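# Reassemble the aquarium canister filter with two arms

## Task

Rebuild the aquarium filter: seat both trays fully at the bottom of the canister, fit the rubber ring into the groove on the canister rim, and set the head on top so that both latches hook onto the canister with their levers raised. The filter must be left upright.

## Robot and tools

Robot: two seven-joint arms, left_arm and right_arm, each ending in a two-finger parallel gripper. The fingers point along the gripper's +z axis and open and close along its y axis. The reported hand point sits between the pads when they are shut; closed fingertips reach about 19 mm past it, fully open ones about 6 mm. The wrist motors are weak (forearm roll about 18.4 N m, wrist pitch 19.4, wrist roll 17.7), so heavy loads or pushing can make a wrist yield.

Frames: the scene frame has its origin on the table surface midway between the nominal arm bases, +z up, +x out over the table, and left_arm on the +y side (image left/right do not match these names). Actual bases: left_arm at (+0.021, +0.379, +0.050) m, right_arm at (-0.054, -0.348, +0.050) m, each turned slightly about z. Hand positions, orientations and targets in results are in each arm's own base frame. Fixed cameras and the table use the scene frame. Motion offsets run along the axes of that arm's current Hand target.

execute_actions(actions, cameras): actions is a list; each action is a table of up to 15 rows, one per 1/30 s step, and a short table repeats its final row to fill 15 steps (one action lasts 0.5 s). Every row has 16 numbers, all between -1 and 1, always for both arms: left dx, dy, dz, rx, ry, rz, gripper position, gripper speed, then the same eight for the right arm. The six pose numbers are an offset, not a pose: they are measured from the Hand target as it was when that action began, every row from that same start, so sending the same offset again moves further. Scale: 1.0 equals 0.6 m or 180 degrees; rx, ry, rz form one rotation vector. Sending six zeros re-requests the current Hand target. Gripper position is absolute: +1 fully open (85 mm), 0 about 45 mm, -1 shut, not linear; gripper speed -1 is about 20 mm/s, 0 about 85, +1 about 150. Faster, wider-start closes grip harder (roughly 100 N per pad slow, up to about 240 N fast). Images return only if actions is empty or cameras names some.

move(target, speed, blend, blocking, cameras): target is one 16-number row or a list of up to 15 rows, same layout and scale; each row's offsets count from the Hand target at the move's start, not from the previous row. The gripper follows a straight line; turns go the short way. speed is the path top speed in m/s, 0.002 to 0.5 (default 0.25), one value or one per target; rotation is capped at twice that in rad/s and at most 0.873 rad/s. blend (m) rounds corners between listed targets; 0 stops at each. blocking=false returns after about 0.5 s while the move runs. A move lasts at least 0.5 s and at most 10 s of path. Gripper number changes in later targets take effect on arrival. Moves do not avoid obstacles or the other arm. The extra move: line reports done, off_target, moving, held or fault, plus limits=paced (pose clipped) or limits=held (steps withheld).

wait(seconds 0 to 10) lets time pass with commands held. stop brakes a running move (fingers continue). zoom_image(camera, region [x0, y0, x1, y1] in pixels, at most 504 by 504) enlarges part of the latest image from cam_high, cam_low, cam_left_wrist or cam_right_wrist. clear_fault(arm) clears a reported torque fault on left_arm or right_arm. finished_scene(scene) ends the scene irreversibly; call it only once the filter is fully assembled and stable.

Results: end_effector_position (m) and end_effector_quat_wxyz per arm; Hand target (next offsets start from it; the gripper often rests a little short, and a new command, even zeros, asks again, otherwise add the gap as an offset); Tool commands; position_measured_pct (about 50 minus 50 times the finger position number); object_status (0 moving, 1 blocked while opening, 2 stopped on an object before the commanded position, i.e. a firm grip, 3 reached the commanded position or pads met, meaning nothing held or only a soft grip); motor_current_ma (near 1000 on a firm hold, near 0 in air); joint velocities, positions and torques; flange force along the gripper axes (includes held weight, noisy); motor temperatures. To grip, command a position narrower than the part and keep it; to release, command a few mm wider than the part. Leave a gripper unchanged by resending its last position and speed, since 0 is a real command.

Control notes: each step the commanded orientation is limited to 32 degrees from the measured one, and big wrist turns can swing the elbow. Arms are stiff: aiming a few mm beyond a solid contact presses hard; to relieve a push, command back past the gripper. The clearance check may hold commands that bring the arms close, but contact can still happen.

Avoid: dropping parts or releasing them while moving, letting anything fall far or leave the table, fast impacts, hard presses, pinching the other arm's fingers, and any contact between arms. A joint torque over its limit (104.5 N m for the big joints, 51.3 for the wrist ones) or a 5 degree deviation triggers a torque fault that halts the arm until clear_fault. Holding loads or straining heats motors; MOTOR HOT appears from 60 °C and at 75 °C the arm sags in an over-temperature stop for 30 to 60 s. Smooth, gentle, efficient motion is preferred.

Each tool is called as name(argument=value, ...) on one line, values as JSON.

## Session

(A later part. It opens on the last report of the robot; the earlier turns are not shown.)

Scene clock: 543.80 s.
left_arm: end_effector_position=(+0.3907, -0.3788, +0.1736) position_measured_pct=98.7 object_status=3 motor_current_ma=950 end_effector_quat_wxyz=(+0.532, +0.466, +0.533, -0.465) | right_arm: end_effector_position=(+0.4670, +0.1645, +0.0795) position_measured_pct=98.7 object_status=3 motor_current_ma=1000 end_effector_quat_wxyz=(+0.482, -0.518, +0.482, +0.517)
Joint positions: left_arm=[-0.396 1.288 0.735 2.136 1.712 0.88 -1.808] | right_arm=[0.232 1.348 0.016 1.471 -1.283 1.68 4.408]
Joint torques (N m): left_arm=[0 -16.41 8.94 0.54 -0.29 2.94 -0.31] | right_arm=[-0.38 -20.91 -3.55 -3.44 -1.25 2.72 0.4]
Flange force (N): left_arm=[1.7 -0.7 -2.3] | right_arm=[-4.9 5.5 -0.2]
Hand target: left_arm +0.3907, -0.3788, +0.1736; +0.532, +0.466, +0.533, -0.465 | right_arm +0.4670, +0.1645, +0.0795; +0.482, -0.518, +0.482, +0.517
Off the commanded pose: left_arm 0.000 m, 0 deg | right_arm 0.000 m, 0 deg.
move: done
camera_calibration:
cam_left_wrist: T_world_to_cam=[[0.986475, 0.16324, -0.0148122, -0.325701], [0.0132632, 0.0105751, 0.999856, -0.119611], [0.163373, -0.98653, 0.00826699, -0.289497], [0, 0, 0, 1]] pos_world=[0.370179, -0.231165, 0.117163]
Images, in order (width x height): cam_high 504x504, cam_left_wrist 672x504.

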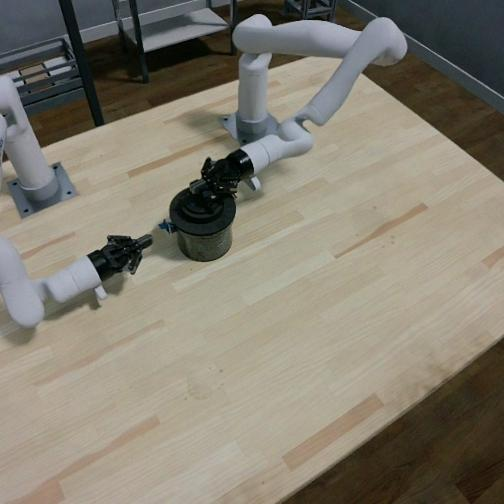

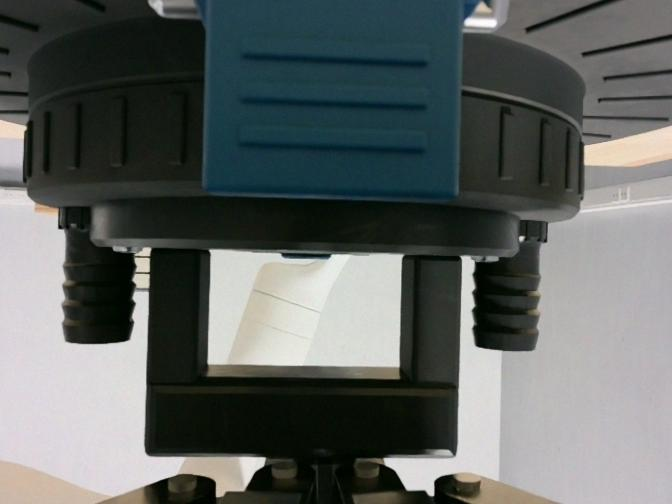

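move(target=[0.01,0,0,0,0,0,-1,-0.5,0,0,0,0,0,0,-1,-0.5], speed=0.03)

move(target=[0.005,0,0,0,0,0,-1,-0.5,0,0,0,0,0,0,-1,-0.5], speed=0.03)

move(target=[0.005,0,0,0,0,0,-1,-0.5,0,0,0,0,0,0,-1,-0.5], speed=0.03)

move(target=[0.003,0,0,0,0,0,-1,-0.5,0,0,0,0,0,0,-1,-0.5], speed=0.03)

Scene clock: 545.50 s.
left_arm: end_effector_position=(+0.3908, -0.3788, +0.1676) position_measured_pct=98.7 object_status=3 motor_current_ma=950 end_effector_quat_wxyz=(+0.532, +0.466, +0.533, -0.465) | right_arm: end_effector_position=(+0.4670, +0.1645, +0.0795) position_measured_pct=98.7 object_status=3 motor_current_ma=1000 end_effector_quat_wxyz=(+0.482, -0.518, +0.482, +0.517)
Joint positions: left_arm=[-0.393 1.303 0.728 2.13 1.706 0.883 -1.816] | right_arm=[0.232 1.348 0.016 1.471 -1.283 1.68 4.408]
Joint torques (N m): left_arm=[-0.6 -13.64 3.8 0.03 0.57 0.11 -0.31] | right_arm=[-0.39 -20.89 -3.53 -3.42 -1.29 2.72 0.41]
Flange force (N): left_arm=[-10.1 0.0 -1.6] | right_arm=[-4.9 5.5 -0.3]
Hand target: left_arm +0.3908, -0.3788, +0.1676; +0.532, +0.466, +0.533, -0.465 | right_arm +0.4670, +0.1645, +0.0795; +0.482, -0.518, +0.482, +0.517
Off the commanded pose: left_arm 0.000 m, 0 deg | right_arm 0.000 m, 0 deg.
move: done

Scene clock: 546.20 s.
left_arm: end_effector_position=(+0.3908, -0.3787, +0.1647) position_measured_pct=98.7 object_status=3 motor_current_ma=950 end_effector_quat_wxyz=(+0.532, +0.466, +0.533, -0.465) | right_arm: end_effector_position=(+0.4670, +0.1645, +0.0795) position_measured_pct=98.7 object_status=3 motor_current_ma=1000 end_effector_quat_wxyz=(+0.482, -0.518, +0.482, +0.517)
Joint positions: left_arm=[-0.392 1.31 0.724 2.126 1.703 0.884 -1.82] | right_arm=[0.232 1.348 0.016 1.471 -1.283 1.68 4.408]
Joint torques (N m): left_arm=[0.31 -12.47 1.6 0.25 0.48 -1.81 -0.04] | right_arm=[-0.38 -20.94 -3.53 -3.45 -1.26 2.7 0.41]
Flange force (N): left_arm=[-14.9 -0.7 -2.3] | right_arm=[-4.8 5.5 -0.2]
Hand target: left_arm +0.3908, -0.3787, +0.1646; +0.532, +0.466, +0.533, -0.465 | right_arm +0.4670, +0.1645, +0.0795; +0.482, -0.518, +0.482, +0.517
Off the commanded pose: left_arm 0.000 m, 0 deg | right_arm 0.000 m, 0 deg.
move: done

Scene clock: 546.90 s.
left_arm: end_effector_position=(+0.3908, -0.3787, +0.1617) position_measured_pct=98.7 object_status=3 motor_current_ma=950 end_effector_quat_wxyz=(+0.532, +0.466, +0.533, -0.465) | right_arm: end_effector_position=(+0.4670, +0.1645, +0.0795) position_measured_pct=98.7 object_status=3 motor_current_ma=1000 end_effector_quat_wxyz=(+0.482, -0.518, +0.482, +0.517)
Joint positions: left_arm=[-0.391 1.318 0.721 2.123 1.701 0.885 -1.824] | right_arm=[0.232 1.348 0.016 1.471 -1.283 1.68 4.408]
Joint torques (N m): left_arm=[5.69 -5.43 -8.21 1.87 0.43 -9.72 -0.04] | right_arm=[-0.43 -20.94 -3.55 -3.43 -1.25 2.7 0.4]
Flange force (N): left_arm=[-41.4 6.3 -10.0] | right_arm=[-4.8 5.5 -0.3]
Hand target: left_arm +0.3908, -0.3787, +0.1616; +0.532, +0.466, +0.533, -0.465 | right_arm +0.4670, +0.1645, +0.0795; +0.482, -0.518, +0.482, +0.517
Off the commanded pose: left_arm 0.000 m, 0 deg | right_arm 0.000 m, 0 deg.
move: done

Scene clock: 547.60 s.
left_arm: end_effector_position=(+0.3907, -0.3788, +0.1599) position_measured_pct=98.7 object_status=3 motor_current_ma=950 end_effector_quat_wxyz=(+0.532, +0.466, +0.533, -0.465) | right_arm: end_effector_position=(+0.4670, +0.1645, +0.0795) position_measured_pct=98.7 object_status=3 motor_current_ma=1000 end_effector_quat_wxyz=(+0.482, -0.518, +0.482, +0.517)
Joint positions: left_arm=[-0.39 1.322 0.718 2.121 1.699 0.886 -1.826] | right_arm=[0.232 1.348 0.016 1.471 -1.283 1.68 4.408]
Joint torques (N m): left_arm=[6.76 -1.42 -15.91 2.88 0.48 -14.75 -0.03] | right_arm=[-0.41 -20.9 -3.55 -3.43 -1.28 2.73 0.41]
Flange force (N): left_arm=[-57.7 10.3 -8.0] | right_arm=[-4.9 5.5 -0.3]
Hand target: left_arm +0.3908, -0.3787, +0.1598; +0.532, +0.466, +0.533, -0.465 | right_arm +0.4670, +0.1645, +0.0795; +0.482, -0.518, +0.482, +0.517
Off the commanded pose: left_arm 0.000 m, 0 deg | right_arm 0.000 m, 0 deg.
move: done

move(target=[[-0.0025,0,0,0,0,0,-1,-0.5,0.008,0.003,0,0,0,0,-1,-0.5],[-0.0025,0,0,0,0,0,-1,-0.5,0.008,0.003,0.074,0,0,0,-1,-0.5]], speed=[0.05,0.06], cameras=["cam_right_wrist","cam_low"])

zoom_image(camera="cam_low", region=[75, 210, 195, 330])

zoom_image(camera="cam_right_wrist", region=[240, 320, 460, 500])

Scene clock: 550.03 s.
left_arm: end_effector_position=(+0.3907, -0.3787, +0.1613) position_measured_pct=98.7 object_status=3 motor_current_ma=950 end_effector_quat_wxyz=(+0.532, +0.466, +0.533, -0.465) | right_arm: end_effector_position=(+0.4621, +0.2084, +0.0746) position_measured_pct=98.7 object_status=3 motor_current_ma=1000 end_effector_quat_wxyz=(+0.482, -0.518, +0.482, +0.517)
Joint positions: left_arm=[-0.391 1.318 0.72 2.123 1.7 0.886 -1.824] | right_arm=[0.17 1.347 -0.018 1.522 -1.337 1.616 4.443]
Joint torques (N m): left_arm=[6.36 -4.79 -8.9 1.66 0.55 -10.39 -0.2] | right_arm=[-8.39 -19.23 -8.81 -2.77 -1.82 1.49 0.43]
Flange force (N): left_arm=[-44.1 7.0 -12.1] | right_arm=[-7.6 8.0 -19.3]
Hand target: left_arm +0.3908, -0.3787, +0.1613; +0.532, +0.466, +0.533, -0.465 | right_arm +0.4620, +0.2086, +0.0747; +0.482, -0.518, +0.482, +0.517
Off the commanded pose: left_arm 0.000 m, 0 deg | right_arm 0.000 m, 0 deg.
move: done
camera_calibration:
cam_right_wrist: T_world_to_cam=[[-0.997969, -0.0636195, 0.00328992, 0.4752], [0.00333136, -0.000545304, 0.999994, -0.0197359], [-0.0636173, 0.997974, 0.000756136, -0.0353785], [0, 0, 0, 1]] pos_world=[0.47205, 0.065528, 0.0181992]
Images, in order (width x height): cam_low 504x504, cam_right_wrist 672x504.

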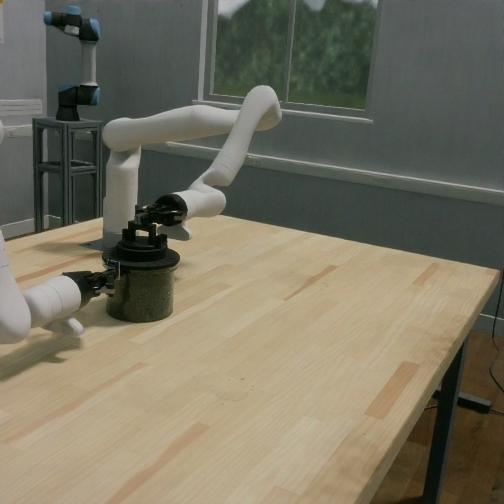

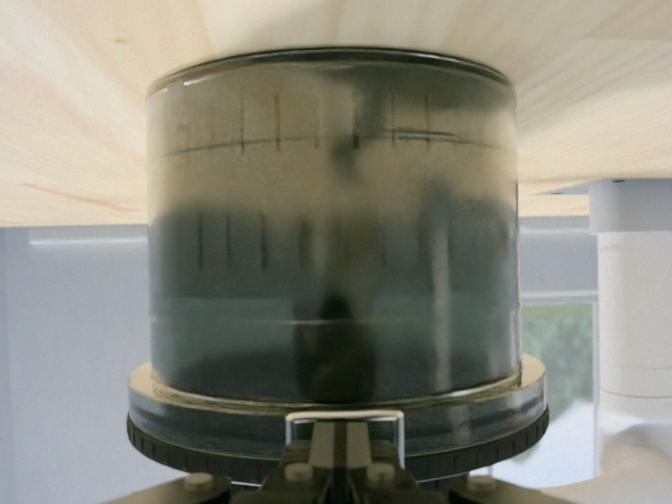

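Scaled by 4.200.

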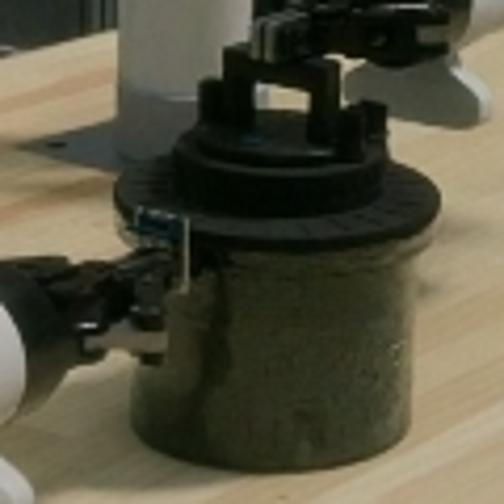

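Scaled by 2.291.

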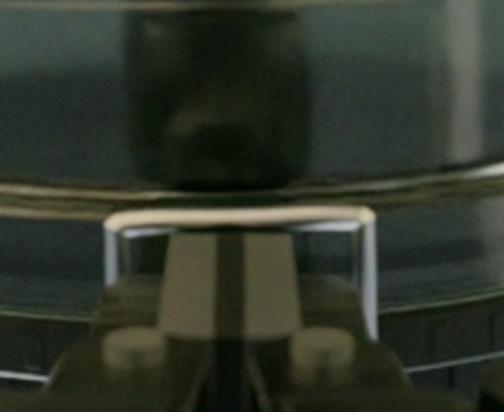

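move(target=[0,0,0,0,0,0,-1,-0.5,0,0,-0.007,0,0,0,-1,-0.5], speed=0.04)

move(target=[0,0,0,0,0,0,-1,-0.5,-0.008,0,0,0,0,0,-1,-0.5], speed=0.04)

move(target=[0,0,0,0,0,0,-1,-0.5,-0.008,0,0,0,0,0,-1,-0.5], speed=0.04, cameras=["cam_right_wrist"])

Scene clock: 551.83 s.
left_arm: end_effector_position=(+0.3907, -0.3788, +0.1613) position_measured_pct=98.7 object_status=3 motor_current_ma=950 end_effector_quat_wxyz=(+0.532, +0.466, +0.533, -0.465) | right_arm: end_effector_position=(+0.4623, +0.2045, +0.0747) position_measured_pct=98.7 object_status=3 motor_current_ma=1000 end_effector_quat_wxyz=(+0.482, -0.518, +0.482, +0.517)
Joint positions: left_arm=[-0.39 1.318 0.72 2.123 1.7 0.886 -1.824] | right_arm=[0.175 1.348 -0.015 1.518 -1.332 1.622 4.441]
Joint torques (N m): left_arm=[5.46 -5.1 -9.23 2.04 0.37 -10.18 -0.14] | right_arm=[-0.64 -20.71 -3.75 -3.23 -1.23 2.87 0.41]
Flange force (N): left_arm=[-43.2 7.1 -8.6] | right_arm=[-4.8 5.4 -1.0]
Hand target: left_arm +0.3907, -0.3787, +0.1613; +0.532, +0.466, +0.533, -0.465 | right_arm +0.4623, +0.2044, +0.0747; +0.482, -0.518, +0.482, +0.517
Off the commanded pose: left_arm 0.000 m, 0 deg | right_arm 0.000 m, 0 deg.
move: done

Scene clock: 552.53 s.
left_arm: end_effector_position=(+0.3908, -0.3787, +0.1613) position_measured_pct=98.7 object_status=3 motor_current_ma=950 end_effector_quat_wxyz=(+0.532, +0.466, +0.533, -0.465) | right_arm: end_effector_position=(+0.4623, +0.2044, +0.0794) position_measured_pct=98.7 object_status=3 motor_current_ma=1000 end_effector_quat_wxyz=(+0.482, -0.518, +0.482, +0.517)
Joint positions: left_arm=[-0.39 1.318 0.72 2.123 1.7 0.886 -1.824] | right_arm=[0.176 1.337 -0.015 1.525 -1.332 1.622 4.438]
Joint torques (N m): left_arm=[4.7 -5.28 -9.52 1.79 0.51 -10.08 -0.18] | right_arm=[-0.37 -20.52 -3.83 -3.33 -1.18 2.74 0.39]
Flange force (N): left_arm=[-43.0 6.7 -7.1] | right_arm=[-5.3 5.6 -0.7]
Hand target: left_arm +0.3907, -0.3787, +0.1613; +0.532, +0.466, +0.533, -0.465 | right_arm +0.4623, +0.2044, +0.0795; +0.482, -0.518, +0.482, +0.517
Off the commanded pose: left_arm 0.000 m, 0 deg | right_arm 0.000 m, 0 deg.
move: done

Scene clock: 553.23 s.
left_arm: end_effector_position=(+0.3908, -0.3787, +0.1613) position_measured_pct=98.7 object_status=3 motor_current_ma=950 end_effector_quat_wxyz=(+0.532, +0.466, +0.533, -0.465) | right_arm: end_effector_position=(+0.4623, +0.2044, +0.0842) position_measured_pct=98.7 object_status=3 motor_current_ma=1000 end_effector_quat_wxyz=(+0.481, -0.518, +0.482, +0.517)
Joint positions: left_arm=[-0.39 1.318 0.72 2.123 1.7 0.886 -1.824] | right_arm=[0.176 1.326 -0.015 1.533 -1.332 1.623 4.434]
Joint torques (N m): left_arm=[4.68 -5.29 -9.57 1.92 0.43 -10.11 -0.14] | right_arm=[-0.53 -21.92 -4.66 -3.55 -1.39 3.54 0.42]
Flange force (N): left_arm=[-42.9 6.7 -6.6] | right_arm=[-2.1 6.0 -0.9]
Hand target: left_arm +0.3908, -0.3787, +0.1613; +0.532, +0.466, +0.533, -0.465 | right_arm +0.4623, +0.2044, +0.0842; +0.481, -0.518, +0.482, +0.517
Off the commanded pose: left_arm 0.000 m, 0 deg | right_arm 0.000 m, 0 deg.
move: done
camera_calibration:
cam_right_wrist: T_world_to_cam=[[-0.997943, -0.064024, 0.00327272, 0.475132], [0.00332088, -0.000645678, 0.999994, -0.0292279], [-0.0640216, 0.997948, 0.000856965, -0.0312914], [0, 0, 0, 1]] pos_world=[0.472248, 0.0616282, 0.0276995]
Images, in order (width x height): cam_right_wrist 672x504.

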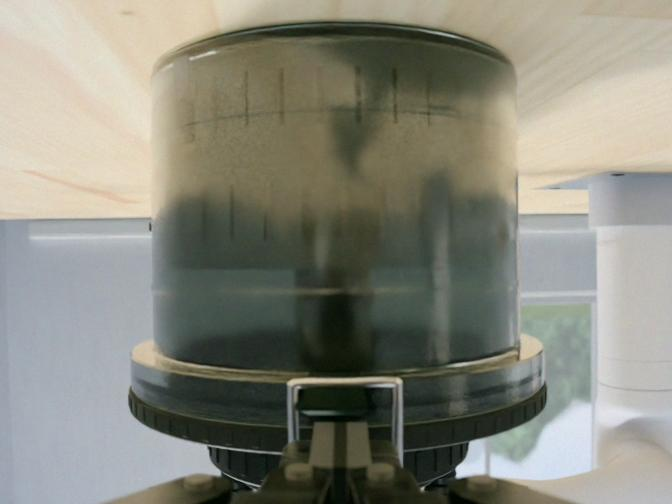

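move(target=[0,0,0,0,0,0,-1,-0.5,-0.008,0,0.004,0,0,0,-1,-0.5], speed=0.04)

move(target=[0,0,0,0,0,0,-1,-0.5,-0.007,0,0.005,0,0,0,-1,-0.5], speed=0.04, cameras=["cam_right_wrist"])

zoom_image(camera="cam_right_wrist", region=[240, 280, 460, 460])

Scene clock: 561.87 s.
left_arm: end_effector_position=(+0.3907, -0.3787, +0.1613) position_measured_pct=98.7 object_status=3 motor_current_ma=950 end_effector_quat_wxyz=(+0.532, +0.466, +0.533, -0.465) | right_arm: end_effector_position=(+0.4621, +0.2068, +0.0890) position_measured_pct=98.7 object_status=3 motor_current_ma=1000 end_effector_quat_wxyz=(+0.481, -0.518, +0.482, +0.517)
Joint positions: left_arm=[-0.39 1.318 0.72 2.123 1.7 0.886 -1.824] | right_arm=[0.172 1.315 -0.017 1.542 -1.336 1.621 4.432]
Joint torques (N m): left_arm=[4.72 -5.3 -9.48 1.9 0.47 -10.13 -0.14] | right_arm=[-0.84 -21.46 -4.8 -3.2 -1.55 3.46 0.42]
Flange force (N): left_arm=[-42.8 6.7 -7.0] | right_arm=[-2.5 5.1 -2.1]
Hand target: left_arm +0.3907, -0.3787, +0.1613; +0.532, +0.466, +0.533, -0.465 | right_arm +0.4621, +0.2068, +0.0891; +0.481, -0.518, +0.482, +0.517
Off the commanded pose: left_arm 0.000 m, 0 deg | right_arm 0.000 m, 0 deg.
move: done

Scene clock: 562.57 s.
left_arm: end_effector_position=(+0.3907, -0.3787, +0.1613) position_measured_pct=98.7 object_status=3 motor_current_ma=950 end_effector_quat_wxyz=(+0.532, +0.466, +0.533, -0.465) | right_arm: end_effector_position=(+0.4619, +0.2098, +0.0932) position_measured_pct=98.7 object_status=3 motor_current_ma=1000 end_effector_quat_wxyz=(+0.482, -0.518, +0.482, +0.517)
Joint positions: left_arm=[-0.39 1.318 0.72 2.123 1.7 0.886 -1.824] | right_arm=[0.168 1.305 -0.02 1.551 -1.34 1.618 4.43]
Joint torques (N m): left_arm=[3.57 -5.59 -9.62 1.88 0.55 -9.76 -0.18] | right_arm=[-4.87 -25.82 -11.05 -3.25 -2.68 6.96 0.45]
Flange force (N): left_arm=[-42.0 6.7 -4.2] | right_arm=[8.3 6.7 -10.5]
Hand target: left_arm +0.3907, -0.3787, +0.1613; +0.532, +0.466, +0.533, -0.465 | right_arm +0.4619, +0.2098, +0.0932; +0.482, -0.518, +0.482, +0.517
Off the commanded pose: left_arm 0.000 m, 0 deg | right_arm 0.000 m, 0 deg.
move: done
camera_calibration:
cam_right_wrist: T_world_to_cam=[[-0.997949, -0.0639244, 0.00327392, 0.475139], [0.00332201, -0.000646009, 0.999994, -0.0382239], [-0.063922, 0.997955, 0.000857042, -0.0366549], [0, 0, 0, 1]] pos_world=[0.471949, 0.0669282, 0.0366995]
Images, in order (width x height): cam_right_wrist 672x504.

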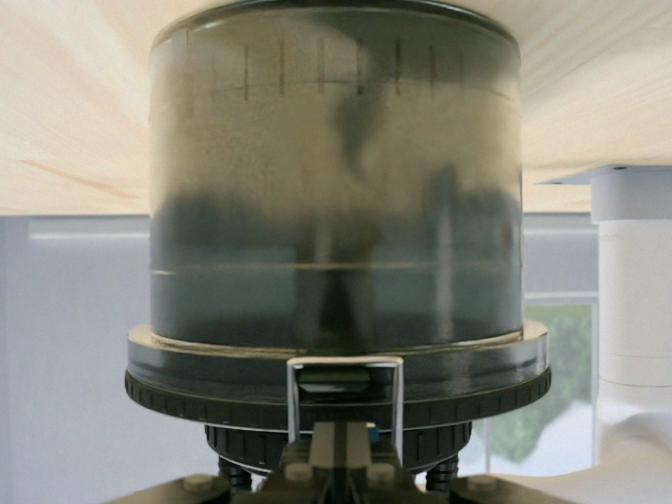

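Scaled by 2.291.

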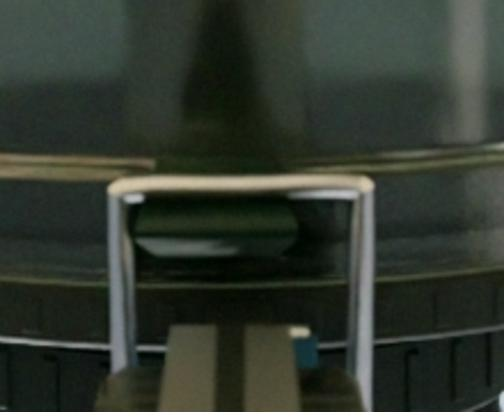

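move(target=[0,0,0,0,0,0,-1,-0.5,-0.003,0,0.006,0,0,0,-1,-0.5], speed=0.04, cameras=["cam_right_wrist"])

zoom_image(camera="cam_right_wrist", region=[240, 280, 460, 460])

Scene clock: 565.33 s.
left_arm: end_effector_position=(+0.3907, -0.3787, +0.1613) position_measured_pct=98.7 object_status=3 motor_current_ma=950 end_effector_quat_wxyz=(+0.532, +0.466, +0.533, -0.465) | right_arm: end_effector_position=(+0.4616, +0.2134, +0.0951) position_measured_pct=98.7 object_status=3 motor_current_ma=1000 end_effector_quat_wxyz=(+0.482, -0.518, +0.482, +0.517)
Joint positions: left_arm=[-0.39 1.318 0.72 2.123 1.7 0.886 -1.824] | right_arm=[0.163 1.3 -0.023 1.558 -1.345 1.613 4.431]
Joint torques (N m): left_arm=[3.44 -5.88 -9.46 3.07 -0.01 -9.57 -0.1] | right_arm=[-2.68 -21.85 -6.53 -2.66 -1.41 3.83 0.43]
Flange force (N): left_arm=[-40.2 8.3 -1.1] | right_arm=[-0.6 3.7 -6.1]
Hand target: left_arm +0.3907, -0.3787, +0.1613; +0.532, +0.466, +0.533, -0.465 | right_arm +0.4616, +0.2134, +0.0950; +0.482, -0.518, +0.482, +0.517
Off the commanded pose: left_arm 0.000 m, 0 deg | right_arm 0.000 m, 0 deg.
move: done
camera_calibration:
cam_right_wrist: T_world_to_cam=[[-0.997943, -0.0640244, 0.00327231, 0.475074], [0.00332687, -0.000745493, 0.999994, -0.0401161], [-0.0640216, 0.997948, 0.00095696, -0.0403246], [0, 0, 0, 1]] pos_world=[0.471648, 0.0706283, 0.0385999]
Images, in order (width x height): cam_right_wrist 672x504.

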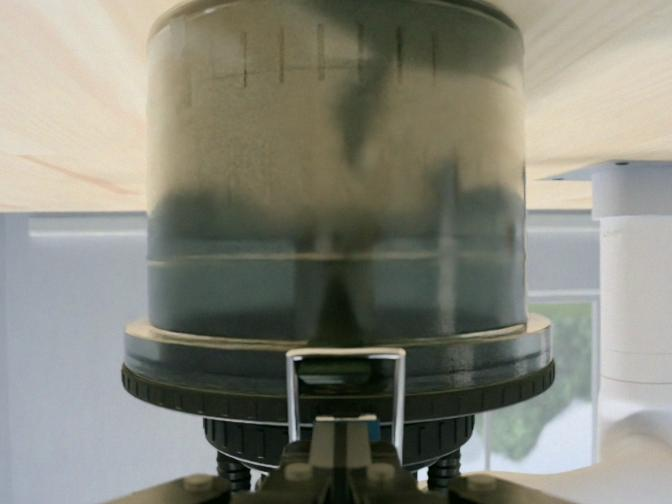

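Scaled by 2.291.

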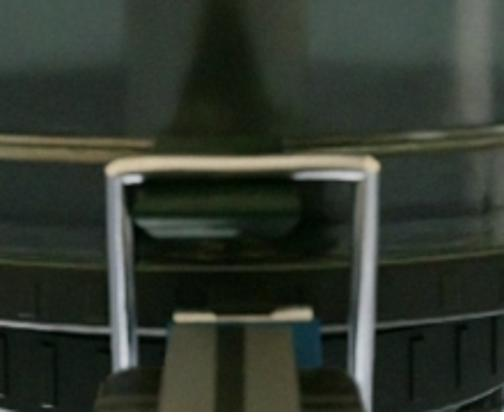

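move(target=[0,0,0,0,0,0,-1,-0.5,-0.006,0,0.006,0,0,0,-1,-0.5], speed=0.04, cameras=["cam_right_wrist"])

zoom_image(camera="cam_right_wrist", region=[240, 280, 460, 460])

Scene clock: 566.67 s.
left_arm: end_effector_position=(+0.3907, -0.3787, +0.1613) position_measured_pct=98.7 object_status=3 motor_current_ma=950 end_effector_quat_wxyz=(+0.532, +0.466, +0.533, -0.465) | right_arm: end_effector_position=(+0.4614, +0.2170, +0.0986) position_measured_pct=98.7 object_status=3 motor_current_ma=1000 end_effector_quat_wxyz=(+0.481, -0.518, +0.482, +0.517)
Joint positions: left_arm=[-0.39 1.318 0.72 2.123 1.7 0.886 -1.824] | right_arm=[0.157 1.291 -0.026 1.566 -1.351 1.609 4.429]
Joint torques (N m): left_arm=[4.23 -5.5 -9.38 2.54 0.16 -9.75 -0.09] | right_arm=[-0.38 -20.37 -3.91 -3.37 -1 2.81 0.42]
Flange force (N): left_arm=[-41.7 7.4 -4.2] | right_arm=[-5.0 5.2 -0.6]
Hand target: left_arm +0.3907, -0.3787, +0.1613; +0.532, +0.466, +0.533, -0.465 | right_arm +0.4614, +0.2170, +0.0986; +0.481, -0.518, +0.482, +0.517
Off the commanded pose: left_arm 0.000 m, 0 deg | right_arm 0.000 m, 0 deg.
move: done
camera_calibration:
cam_right_wrist: T_world_to_cam=[[-0.997943, -0.064024, 0.00327272, 0.474987], [0.00332088, -0.000645678, 0.999994, -0.0436167], [-0.0640216, 0.997948, 0.000856965, -0.0438357], [0, 0, 0, 1]] pos_world=[0.471348, 0.0741282, 0.0420995]
Images, in order (width x height): cam_right_wrist 672x504.

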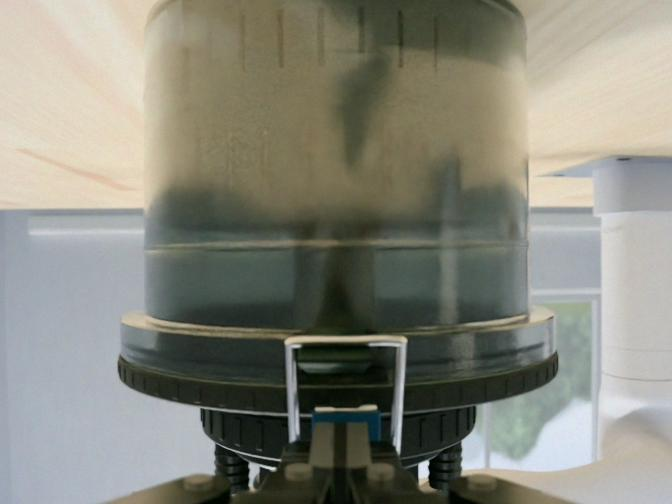

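Scaled by 2.291.

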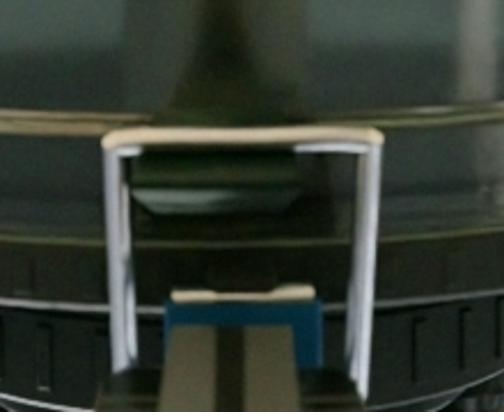

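move(target=[0,0,0,0,0,0,-1,-0.5,-0.004,0,0.006,0,0,0,-1,-0.5], speed=0.04, cameras=["cam_right_wrist","cam_low"])

zoom_image(camera="cam_right_wrist", region=[240, 280, 460, 460])

zoom_image(camera="cam_low", region=[75, 210, 195, 330])

Scene clock: 568.13 s.
left_arm: end_effector_position=(+0.3907, -0.3787, +0.1613) position_measured_pct=98.7 object_status=3 motor_current_ma=950 end_effector_quat_wxyz=(+0.532, +0.466, +0.533, -0.465) | right_arm: end_effector_position=(+0.4612, +0.2205, +0.1010) position_measured_pct=98.7 object_status=3 motor_current_ma=1000 end_effector_quat_wxyz=(+0.482, -0.518, +0.482, +0.517)
Joint positions: left_arm=[-0.39 1.318 0.72 2.123 1.7 0.886 -1.824] | right_arm=[0.152 1.285 -0.028 1.573 -1.356 1.604 4.429]
Joint torques (N m): left_arm=[7.07 -5.79 -6.74 1.24 0.48 -9.32 -0.18] | right_arm=[-8.97 -22.25 -11.68 -2.11 -1.91 4.72 0.46]
Flange force (N): left_arm=[-40.2 5.5 -15.1] | right_arm=[1.5 4.6 -19.7]
Hand target: left_arm +0.3907, -0.3787, +0.1613; +0.532, +0.466, +0.533, -0.465 | right_arm +0.4611, +0.2206, +0.1010; +0.481, -0.518, +0.482, +0.517
Off the commanded pose: left_arm 0.000 m, 0 deg | right_arm 0.000 m, 0 deg.
move: done
camera_calibration:
cam_right_wrist: T_world_to_cam=[[-0.997956, -0.0638248, 0.00327512, 0.475001], [0.00332315, -0.000646341, 0.999994, -0.0460147], [-0.0638223, 0.997961, 0.000857119, -0.047538], [0, 0, 0, 1]] pos_world=[0.471149, 0.0777281, 0.0444995]
Images, in order (width x height): cam_low 504x504, cam_right_wrist 672x504.

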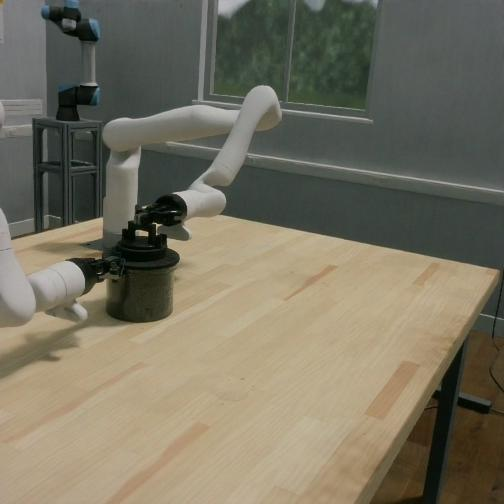

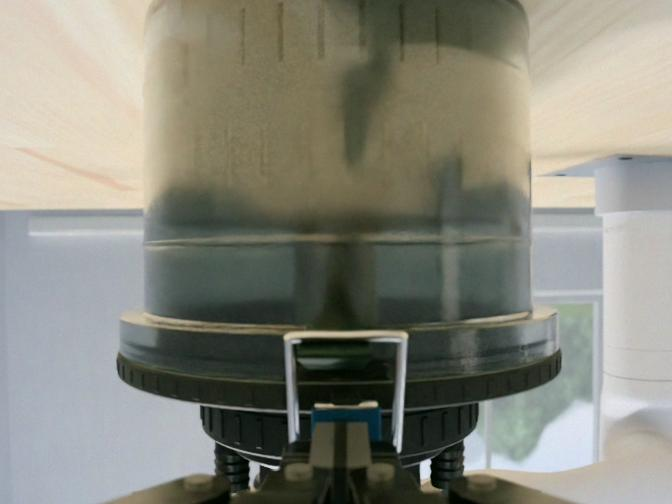

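Scaled by 2.291.

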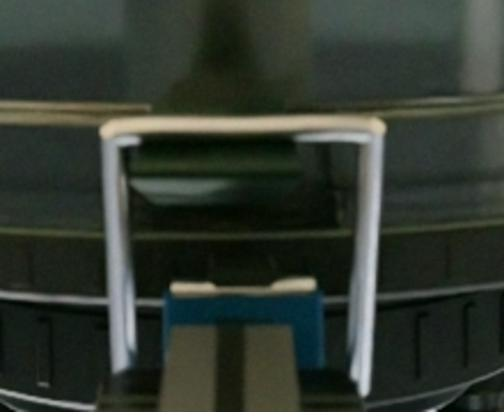

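Scaled by 4.200.

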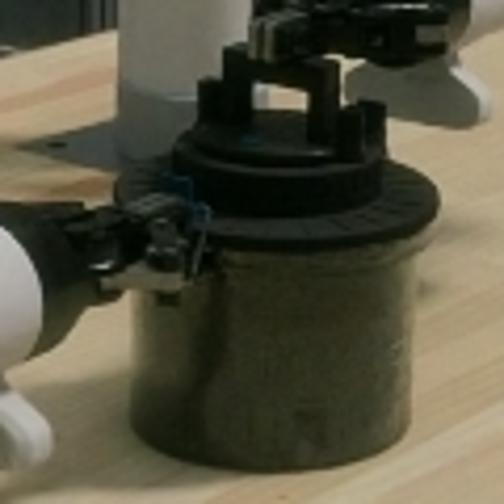

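move(target=[[0,0,0,0,0,0,-1,-0.5,0,0,-0.004,0,0,0,-1,-0.5],[0,0,0,0,0,0,-1,-0.5,-0.012,0,-0.004,0,0,0,-1,-0.5]], speed=0.04, cameras=["cam_right_wrist"])

zoom_image(camera="cam_right_wrist", region=[240, 260, 460, 440])

Scene clock: 569.77 s.
left_arm: end_effector_position=(+0.3907, -0.3787, +0.1613) position_measured_pct=98.7 object_status=3 motor_current_ma=950 end_effector_quat_wxyz=(+0.532, +0.466, +0.533, -0.465) | right_arm: end_effector_position=(+0.4613, +0.2182, +0.1082) position_measured_pct=98.7 object_status=3 motor_current_ma=1000 end_effector_quat_wxyz=(+0.481, -0.518, +0.482, +0.517)
Joint positions: left_arm=[-0.39 1.318 0.72 2.123 1.7 0.886 -1.824] | right_arm=[0.156 1.269 -0.027 1.58 -1.353 1.608 4.421]
Joint torques (N m): left_arm=[6.59 -5.85 -6.99 2.25 0.1 -9.3 -0.14] | right_arm=[-0.44 -20.43 -3.93 -3.46 -1.22 2.72 0.38]
Flange force (N): left_arm=[-39.4 7.1 -11.6] | right_arm=[-4.7 5.4 -1.1]
Hand target: left_arm +0.3907, -0.3787, +0.1613; +0.532, +0.466, +0.533, -0.465 | right_arm +0.4613, +0.2182, +0.1082; +0.481, -0.518, +0.482, +0.517
Off the commanded pose: left_arm 0.000 m, 0 deg | right_arm 0.000 m, 0 deg.
move: done
camera_calibration:
cam_right_wrist: T_world_to_cam=[[-0.997949, -0.0639257, 0.00337972, 0.474929], [0.00342762, -0.000639677, 0.999994, -0.0532662], [-0.0639231, 0.997954, 0.000857479, -0.0451945], [0, 0, 0, 1]] pos_world=[0.471248, 0.0754282, 0.0516995]
Images, in order (width x height): cam_right_wrist 672x504.

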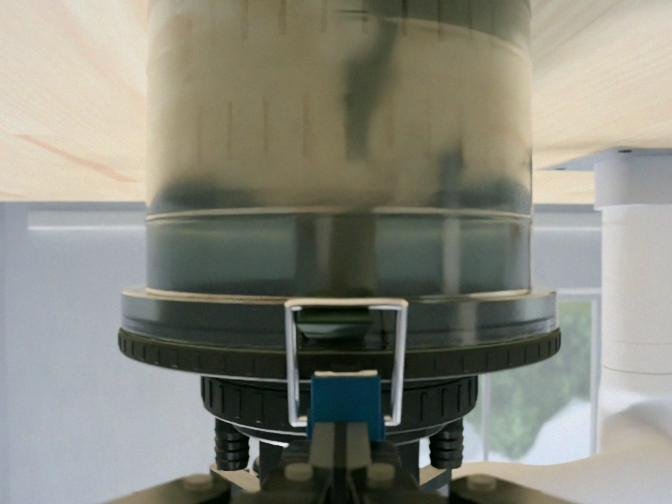

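Scaled by 2.291.

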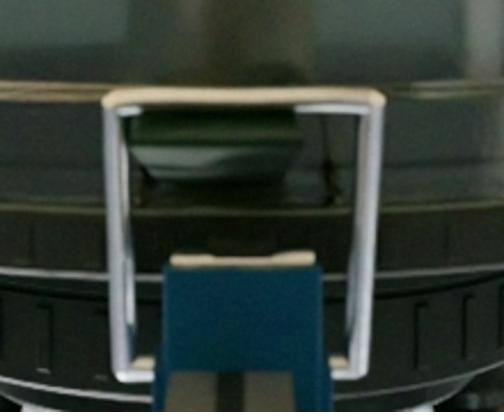

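move(target=[0,0,0,0,0,0,-1,-0.5,-0.003,0,0.007,0,0,0,-1,-0.5], speed=0.04)

move(target=[0,0,0,0,0,0,-1,-0.5,-0.002,0,0.005,0,0,0,-1,-0.5], speed=0.04)

move(target=[0,0,0,0,0,0,-1,-0.5,-0.001,0,0.005,0,0,0,-1,-0.5], speed=0.04, cameras=["cam_right_wrist"])

zoom_image(camera="cam_right_wrist", region=[240, 260, 460, 440])

Scene clock: 571.10 s.
left_arm: end_effector_position=(+0.3907, -0.3787, +0.1613) position_measured_pct=98.7 object_status=3 motor_current_ma=950 end_effector_quat_wxyz=(+0.532, +0.466, +0.533, -0.465) | right_arm: end_effector_position=(+0.4611, +0.2222, +0.1099) position_measured_pct=98.7 object_status=3 motor_current_ma=1000 end_effector_quat_wxyz=(+0.482, -0.518, +0.482, +0.517)
Joint positions: left_arm=[-0.39 1.318 0.72 2.123 1.7 0.886 -1.824] | right_arm=[0.15 1.264 -0.03 1.587 -1.359 1.603 4.422]
Joint torques (N m): left_arm=[10.44 -5.13 -5.07 -1.03 1.33 -9.67 -0.27] | right_arm=[-17.4 -21.6 -17.53 -1.77 -2.46 4.85 0.43]
Flange force (N): left_arm=[-42.8 2.5 -29.4] | right_arm=[0.9 7.6 -37.6]
Hand target: left_arm +0.3908, -0.3787, +0.1613; +0.532, +0.466, +0.533, -0.465 | right_arm +0.4610, +0.2224, +0.1100; +0.482, -0.518, +0.482, +0.517
Off the commanded pose: left_arm 0.000 m, 0 deg | right_arm 0.000 m, 0 deg.
move: done

Scene clock: 571.80 s.
left_arm: end_effector_position=(+0.3908, -0.3787, +0.1613) position_measured_pct=98.7 object_status=3 motor_current_ma=950 end_effector_quat_wxyz=(+0.532, +0.466, +0.533, -0.465) | right_arm: end_effector_position=(+0.4608, +0.2252, +0.1112) position_measured_pct=98.7 object_status=3 motor_current_ma=1000 end_effector_quat_wxyz=(+0.482, -0.518, +0.482, +0.517)
Joint positions: left_arm=[-0.391 1.318 0.72 2.123 1.7 0.886 -1.824] | right_arm=[0.145 1.261 -0.032 1.591 -1.363 1.599 4.422]
Joint torques (N m): left_arm=[19.83 -3.38 -0.3 -6.62 3.33 -10.52 -0.41] | right_arm=[-36.26 -22.81 -32.9 1.4 -2.51 8.02 0.42]
Flange force (N): left_arm=[-48.9 -5.3 -67.5] | right_arm=[8.5 5.0 -76.6]
Hand target: left_arm +0.3907, -0.3787, +0.1613; +0.532, +0.466, +0.533, -0.465 | right_arm +0.4608, +0.2254, +0.1112; +0.481, -0.518, +0.482, +0.517
Off the commanded pose: left_arm 0.000 m, 0 deg | right_arm 0.000 m, 0 deg.
move: done

Scene clock: 572.50 s.
left_arm: end_effector_position=(+0.3908, -0.3787, +0.1612) position_measured_pct=98.7 object_status=3 motor_current_ma=950 end_effector_quat_wxyz=(+0.532, +0.466, +0.533, -0.465) | right_arm: end_effector_position=(+0.4608, +0.2280, +0.1118) position_measured_pct=98.7 object_status=3 motor_current_ma=1000 end_effector_quat_wxyz=(+0.482, -0.518, +0.482, +0.517)
Joint positions: left_arm=[-0.391 1.318 0.72 2.123 1.7 0.886 -1.824] | right_arm=[0.142 1.259 -0.035 1.594 -1.368 1.595 4.423]
Joint torques (N m): left_arm=[31.5 -0.63 4.22 -8.42 4.02 -12.23 -0.36] | right_arm=[-53.37 -22.46 -45.2 3.15 -3.49 9.08 0.41]
Flange force (N): left_arm=[-55.2 -5.6 -103.8] | right_arm=[10.4 6.8 -113.4]
Hand target: left_arm +0.3908, -0.3787, +0.1613; +0.532, +0.466, +0.533, -0.465 | right_arm +0.4606, +0.2284, +0.1118; +0.482, -0.518, +0.482, +0.517
Off the commanded pose: left_arm 0.000 m, 0 deg | right_arm 0.000 m, 0 deg.
move: done
camera_calibration:
cam_right_wrist: T_world_to_cam=[[-0.998, -0.0631213, 0.00328992, 0.474902], [0.00333111, -0.000547319, 0.999994, -0.0568201], [-0.0631192, 0.998006, 0.000756488, -0.0552928], [0, 0, 0, 1]] pos_world=[0.470651, 0.0851278, 0.0552992]
Images, in order (width x height): cam_right_wrist 672x504.

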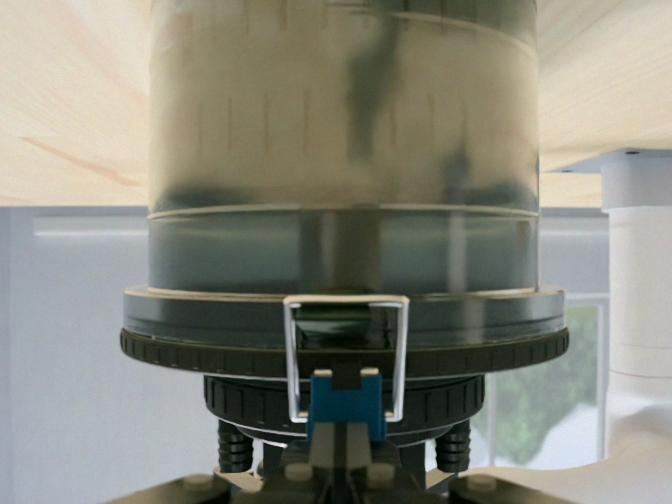

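Scaled by 2.291.

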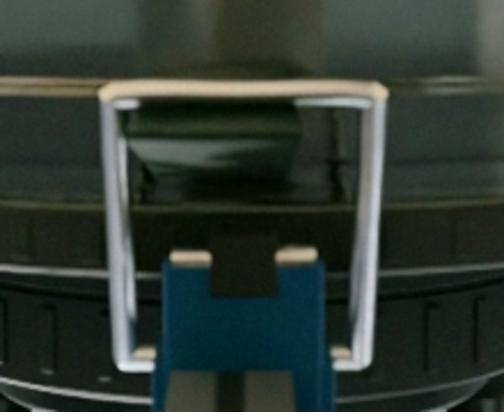

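move(target=[0,0,0,0,0,0,-1,-0.5,0,0,-0.013,0,0,0,-1,-0.5], speed=0.06, cameras=["all"])

zoom_image(camera="cam_right_wrist", region=[240, 260, 460, 440])

zoom_image(camera="cam_low", region=[75, 210, 195, 330])

Scene clock: 573.90 s.
left_arm: end_effector_position=(+0.3906, -0.3790, +0.1613) position_measured_pct=98.7 object_status=3 motor_current_ma=950 end_effector_quat_wxyz=(+0.532, +0.466, +0.532, -0.465) | right_arm: end_effector_position=(+0.4610, +0.2209, +0.1120) position_measured_pct=98.7 object_status=3 motor_current_ma=1000 end_effector_quat_wxyz=(+0.481, -0.518, +0.482, +0.517)
Joint positions: left_arm=[-0.39 1.318 0.72 2.123 1.7 0.886 -1.824] | right_arm=[0.152 1.26 -0.03 1.588 -1.356 1.605 4.419]
Joint torques (N m): left_arm=[9.63 -5.67 -4.85 -1.44 1.51 -9.21 -0.18] | right_arm=[-8.78 -22.14 -11.4 -2.09 -1.49 4.76 0.37]
Flange force (N): left_arm=[-41.2 1.1 -28.1] | right_arm=[1.6 4.2 -18.5]
Hand target: left_arm +0.3908, -0.3787, +0.1613; +0.532, +0.466, +0.533, -0.465 | right_arm +0.4611, +0.2206, +0.1118; +0.481, -0.518, +0.482, +0.517
Off the commanded pose: left_arm 0.000 m, 0 deg | right_arm 0.000 m, 0 deg.
move: done
camera_calibration:
cam_left_wrist: T_world_to_cam=[[0.98654, 0.162848, -0.0148389, -0.325963], [0.0132773, 0.0106735, 0.999855, -0.107293], [0.162983, -0.986593, 0.0083676, -0.289474], [0, 0, 0, 1]] pos_world=[0.37018, -0.231365, 0.104863]
cam_right_wrist: T_world_to_cam=[[-0.997917, -0.0644232, 0.00324858, 0.474919], [0.00331634, -0.000944878, 0.999994, -0.0568886], [-0.0644198, 0.997922, 0.00115656, -0.0476855], [0, 0, 0, 1]] pos_world=[0.471047, 0.0781285, 0.0554006]

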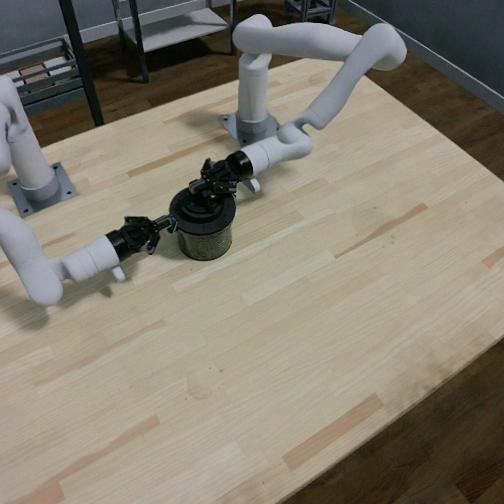

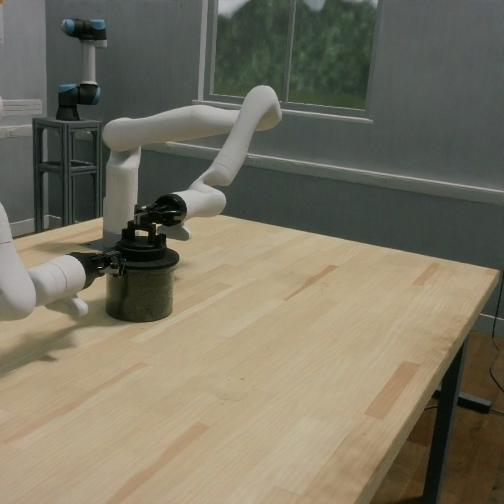

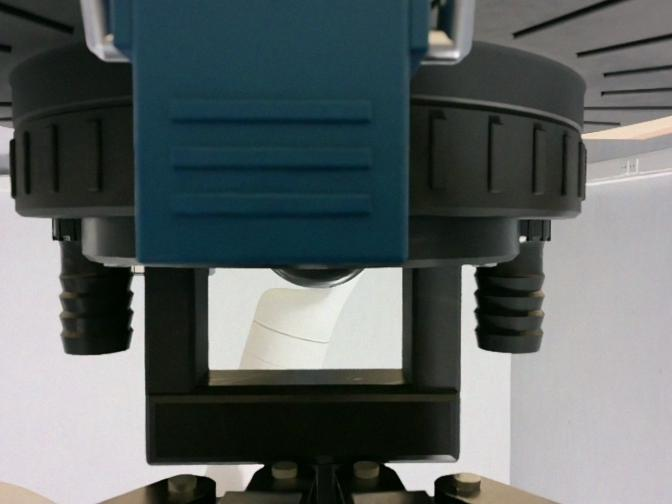

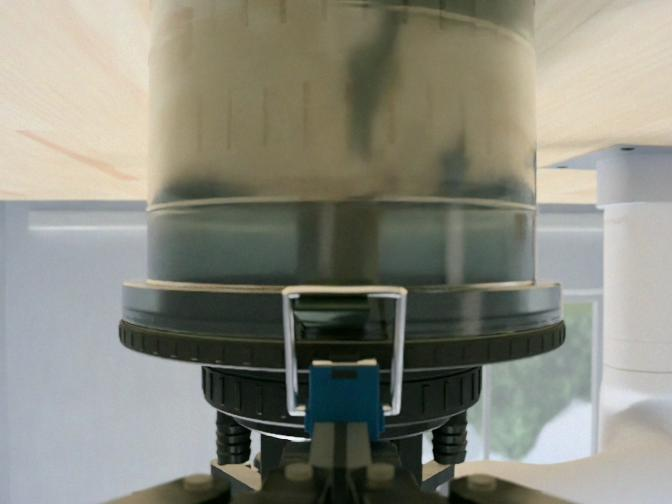

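Scaled by 2.291.

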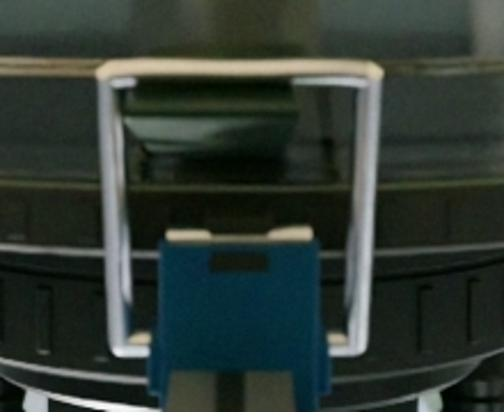

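Scaled by 4.200.

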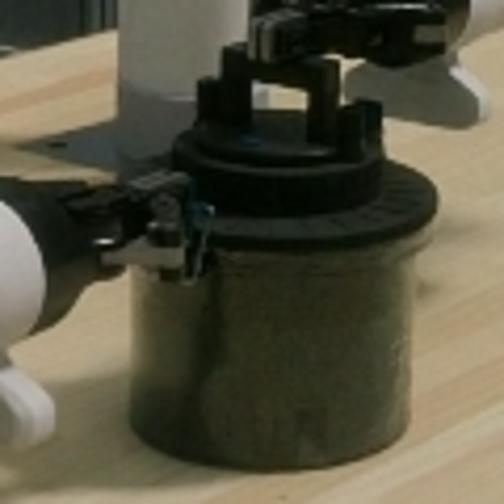

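move(target=[0,0,0,0,0,0,-1,-0.5,0,0,-0.04,0,0,0,-1,-0.5], speed=0.06, cameras=["cam_right_wrist","cam_low"])

zoom_image(camera="cam_right_wrist", region=[240, 260, 460, 440])

zoom_image(camera="cam_low", region=[75, 210, 195, 330])

Scene clock: 575.23 s.
left_arm: end_effector_position=(+0.3907, -0.3787, +0.1612) position_measured_pct=98.7 object_status=3 motor_current_ma=950 end_effector_quat_wxyz=(+0.532, +0.466, +0.533, -0.465) | right_arm: end_effector_position=(+0.4628, +0.1968, +0.1119) position_measured_pct=98.7 object_status=3 motor_current_ma=1000 end_effector_quat_wxyz=(+0.481, -0.518, +0.482, +0.517)
Joint positions: left_arm=[-0.39 1.318 0.72 2.123 1.7 0.886 -1.824] | right_arm=[0.188 1.265 -0.01 1.563 -1.323 1.639 4.406]
Joint torques (N m): left_arm=[3.84 -6.5 -7.74 -0.25 1.21 -8.83 -0.22] | right_arm=[-0.63 -20.53 -3.93 -3.28 -1.13 2.7 0.42]
Flange force (N): left_arm=[-39.7 2.3 -9.7] | right_arm=[-4.3 4.5 -1.3]
Hand target: left_arm +0.3908, -0.3787, +0.1613; +0.532, +0.466, +0.533, -0.465 | right_arm +0.4628, +0.1967, +0.1119; +0.481, -0.518, +0.482, +0.517
Off the commanded pose: left_arm 0.000 m, 0 deg | right_arm 0.000 m, 0 deg.
move: done
camera_calibration:
cam_right_wrist: T_world_to_cam=[[-0.997943, -0.064024, 0.00327272, 0.475147], [0.00332088, -0.000645678, 0.999994, -0.0569347], [-0.0640216, 0.997948, 0.000856965, -0.0235925], [0, 0, 0, 1]] pos_world=[0.472848, 0.0539282, 0.0553995]
Images, in order (width x height): cam_low 504x504, cam_right_wrist 672x504.

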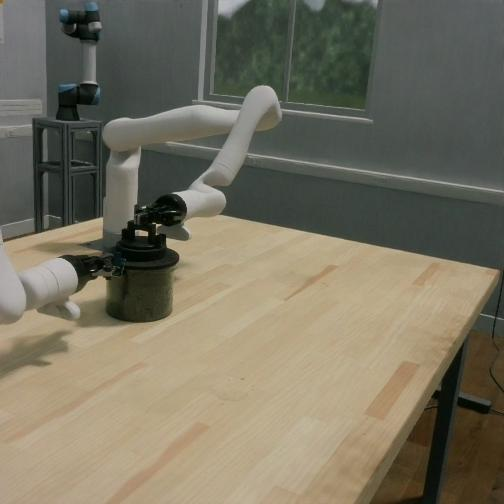

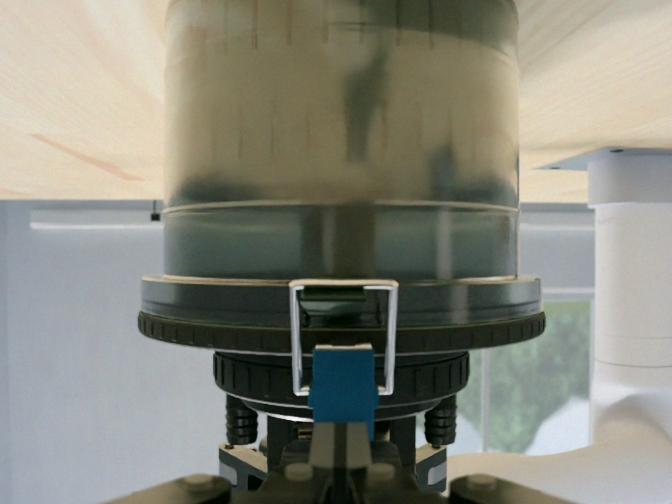

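Scaled by 2.291.

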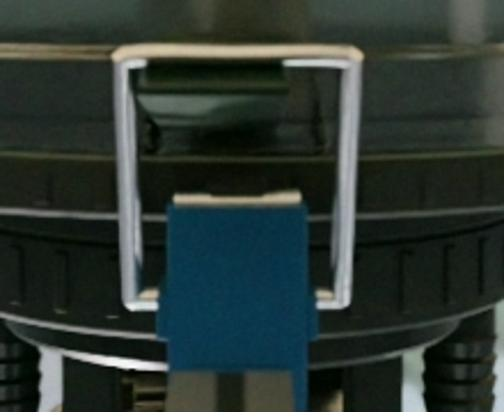

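Scaled by 4.200.

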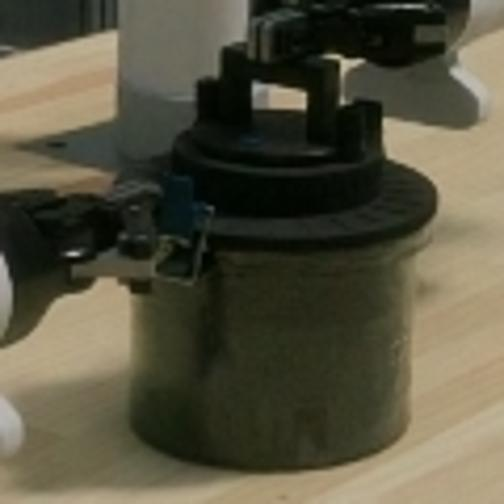

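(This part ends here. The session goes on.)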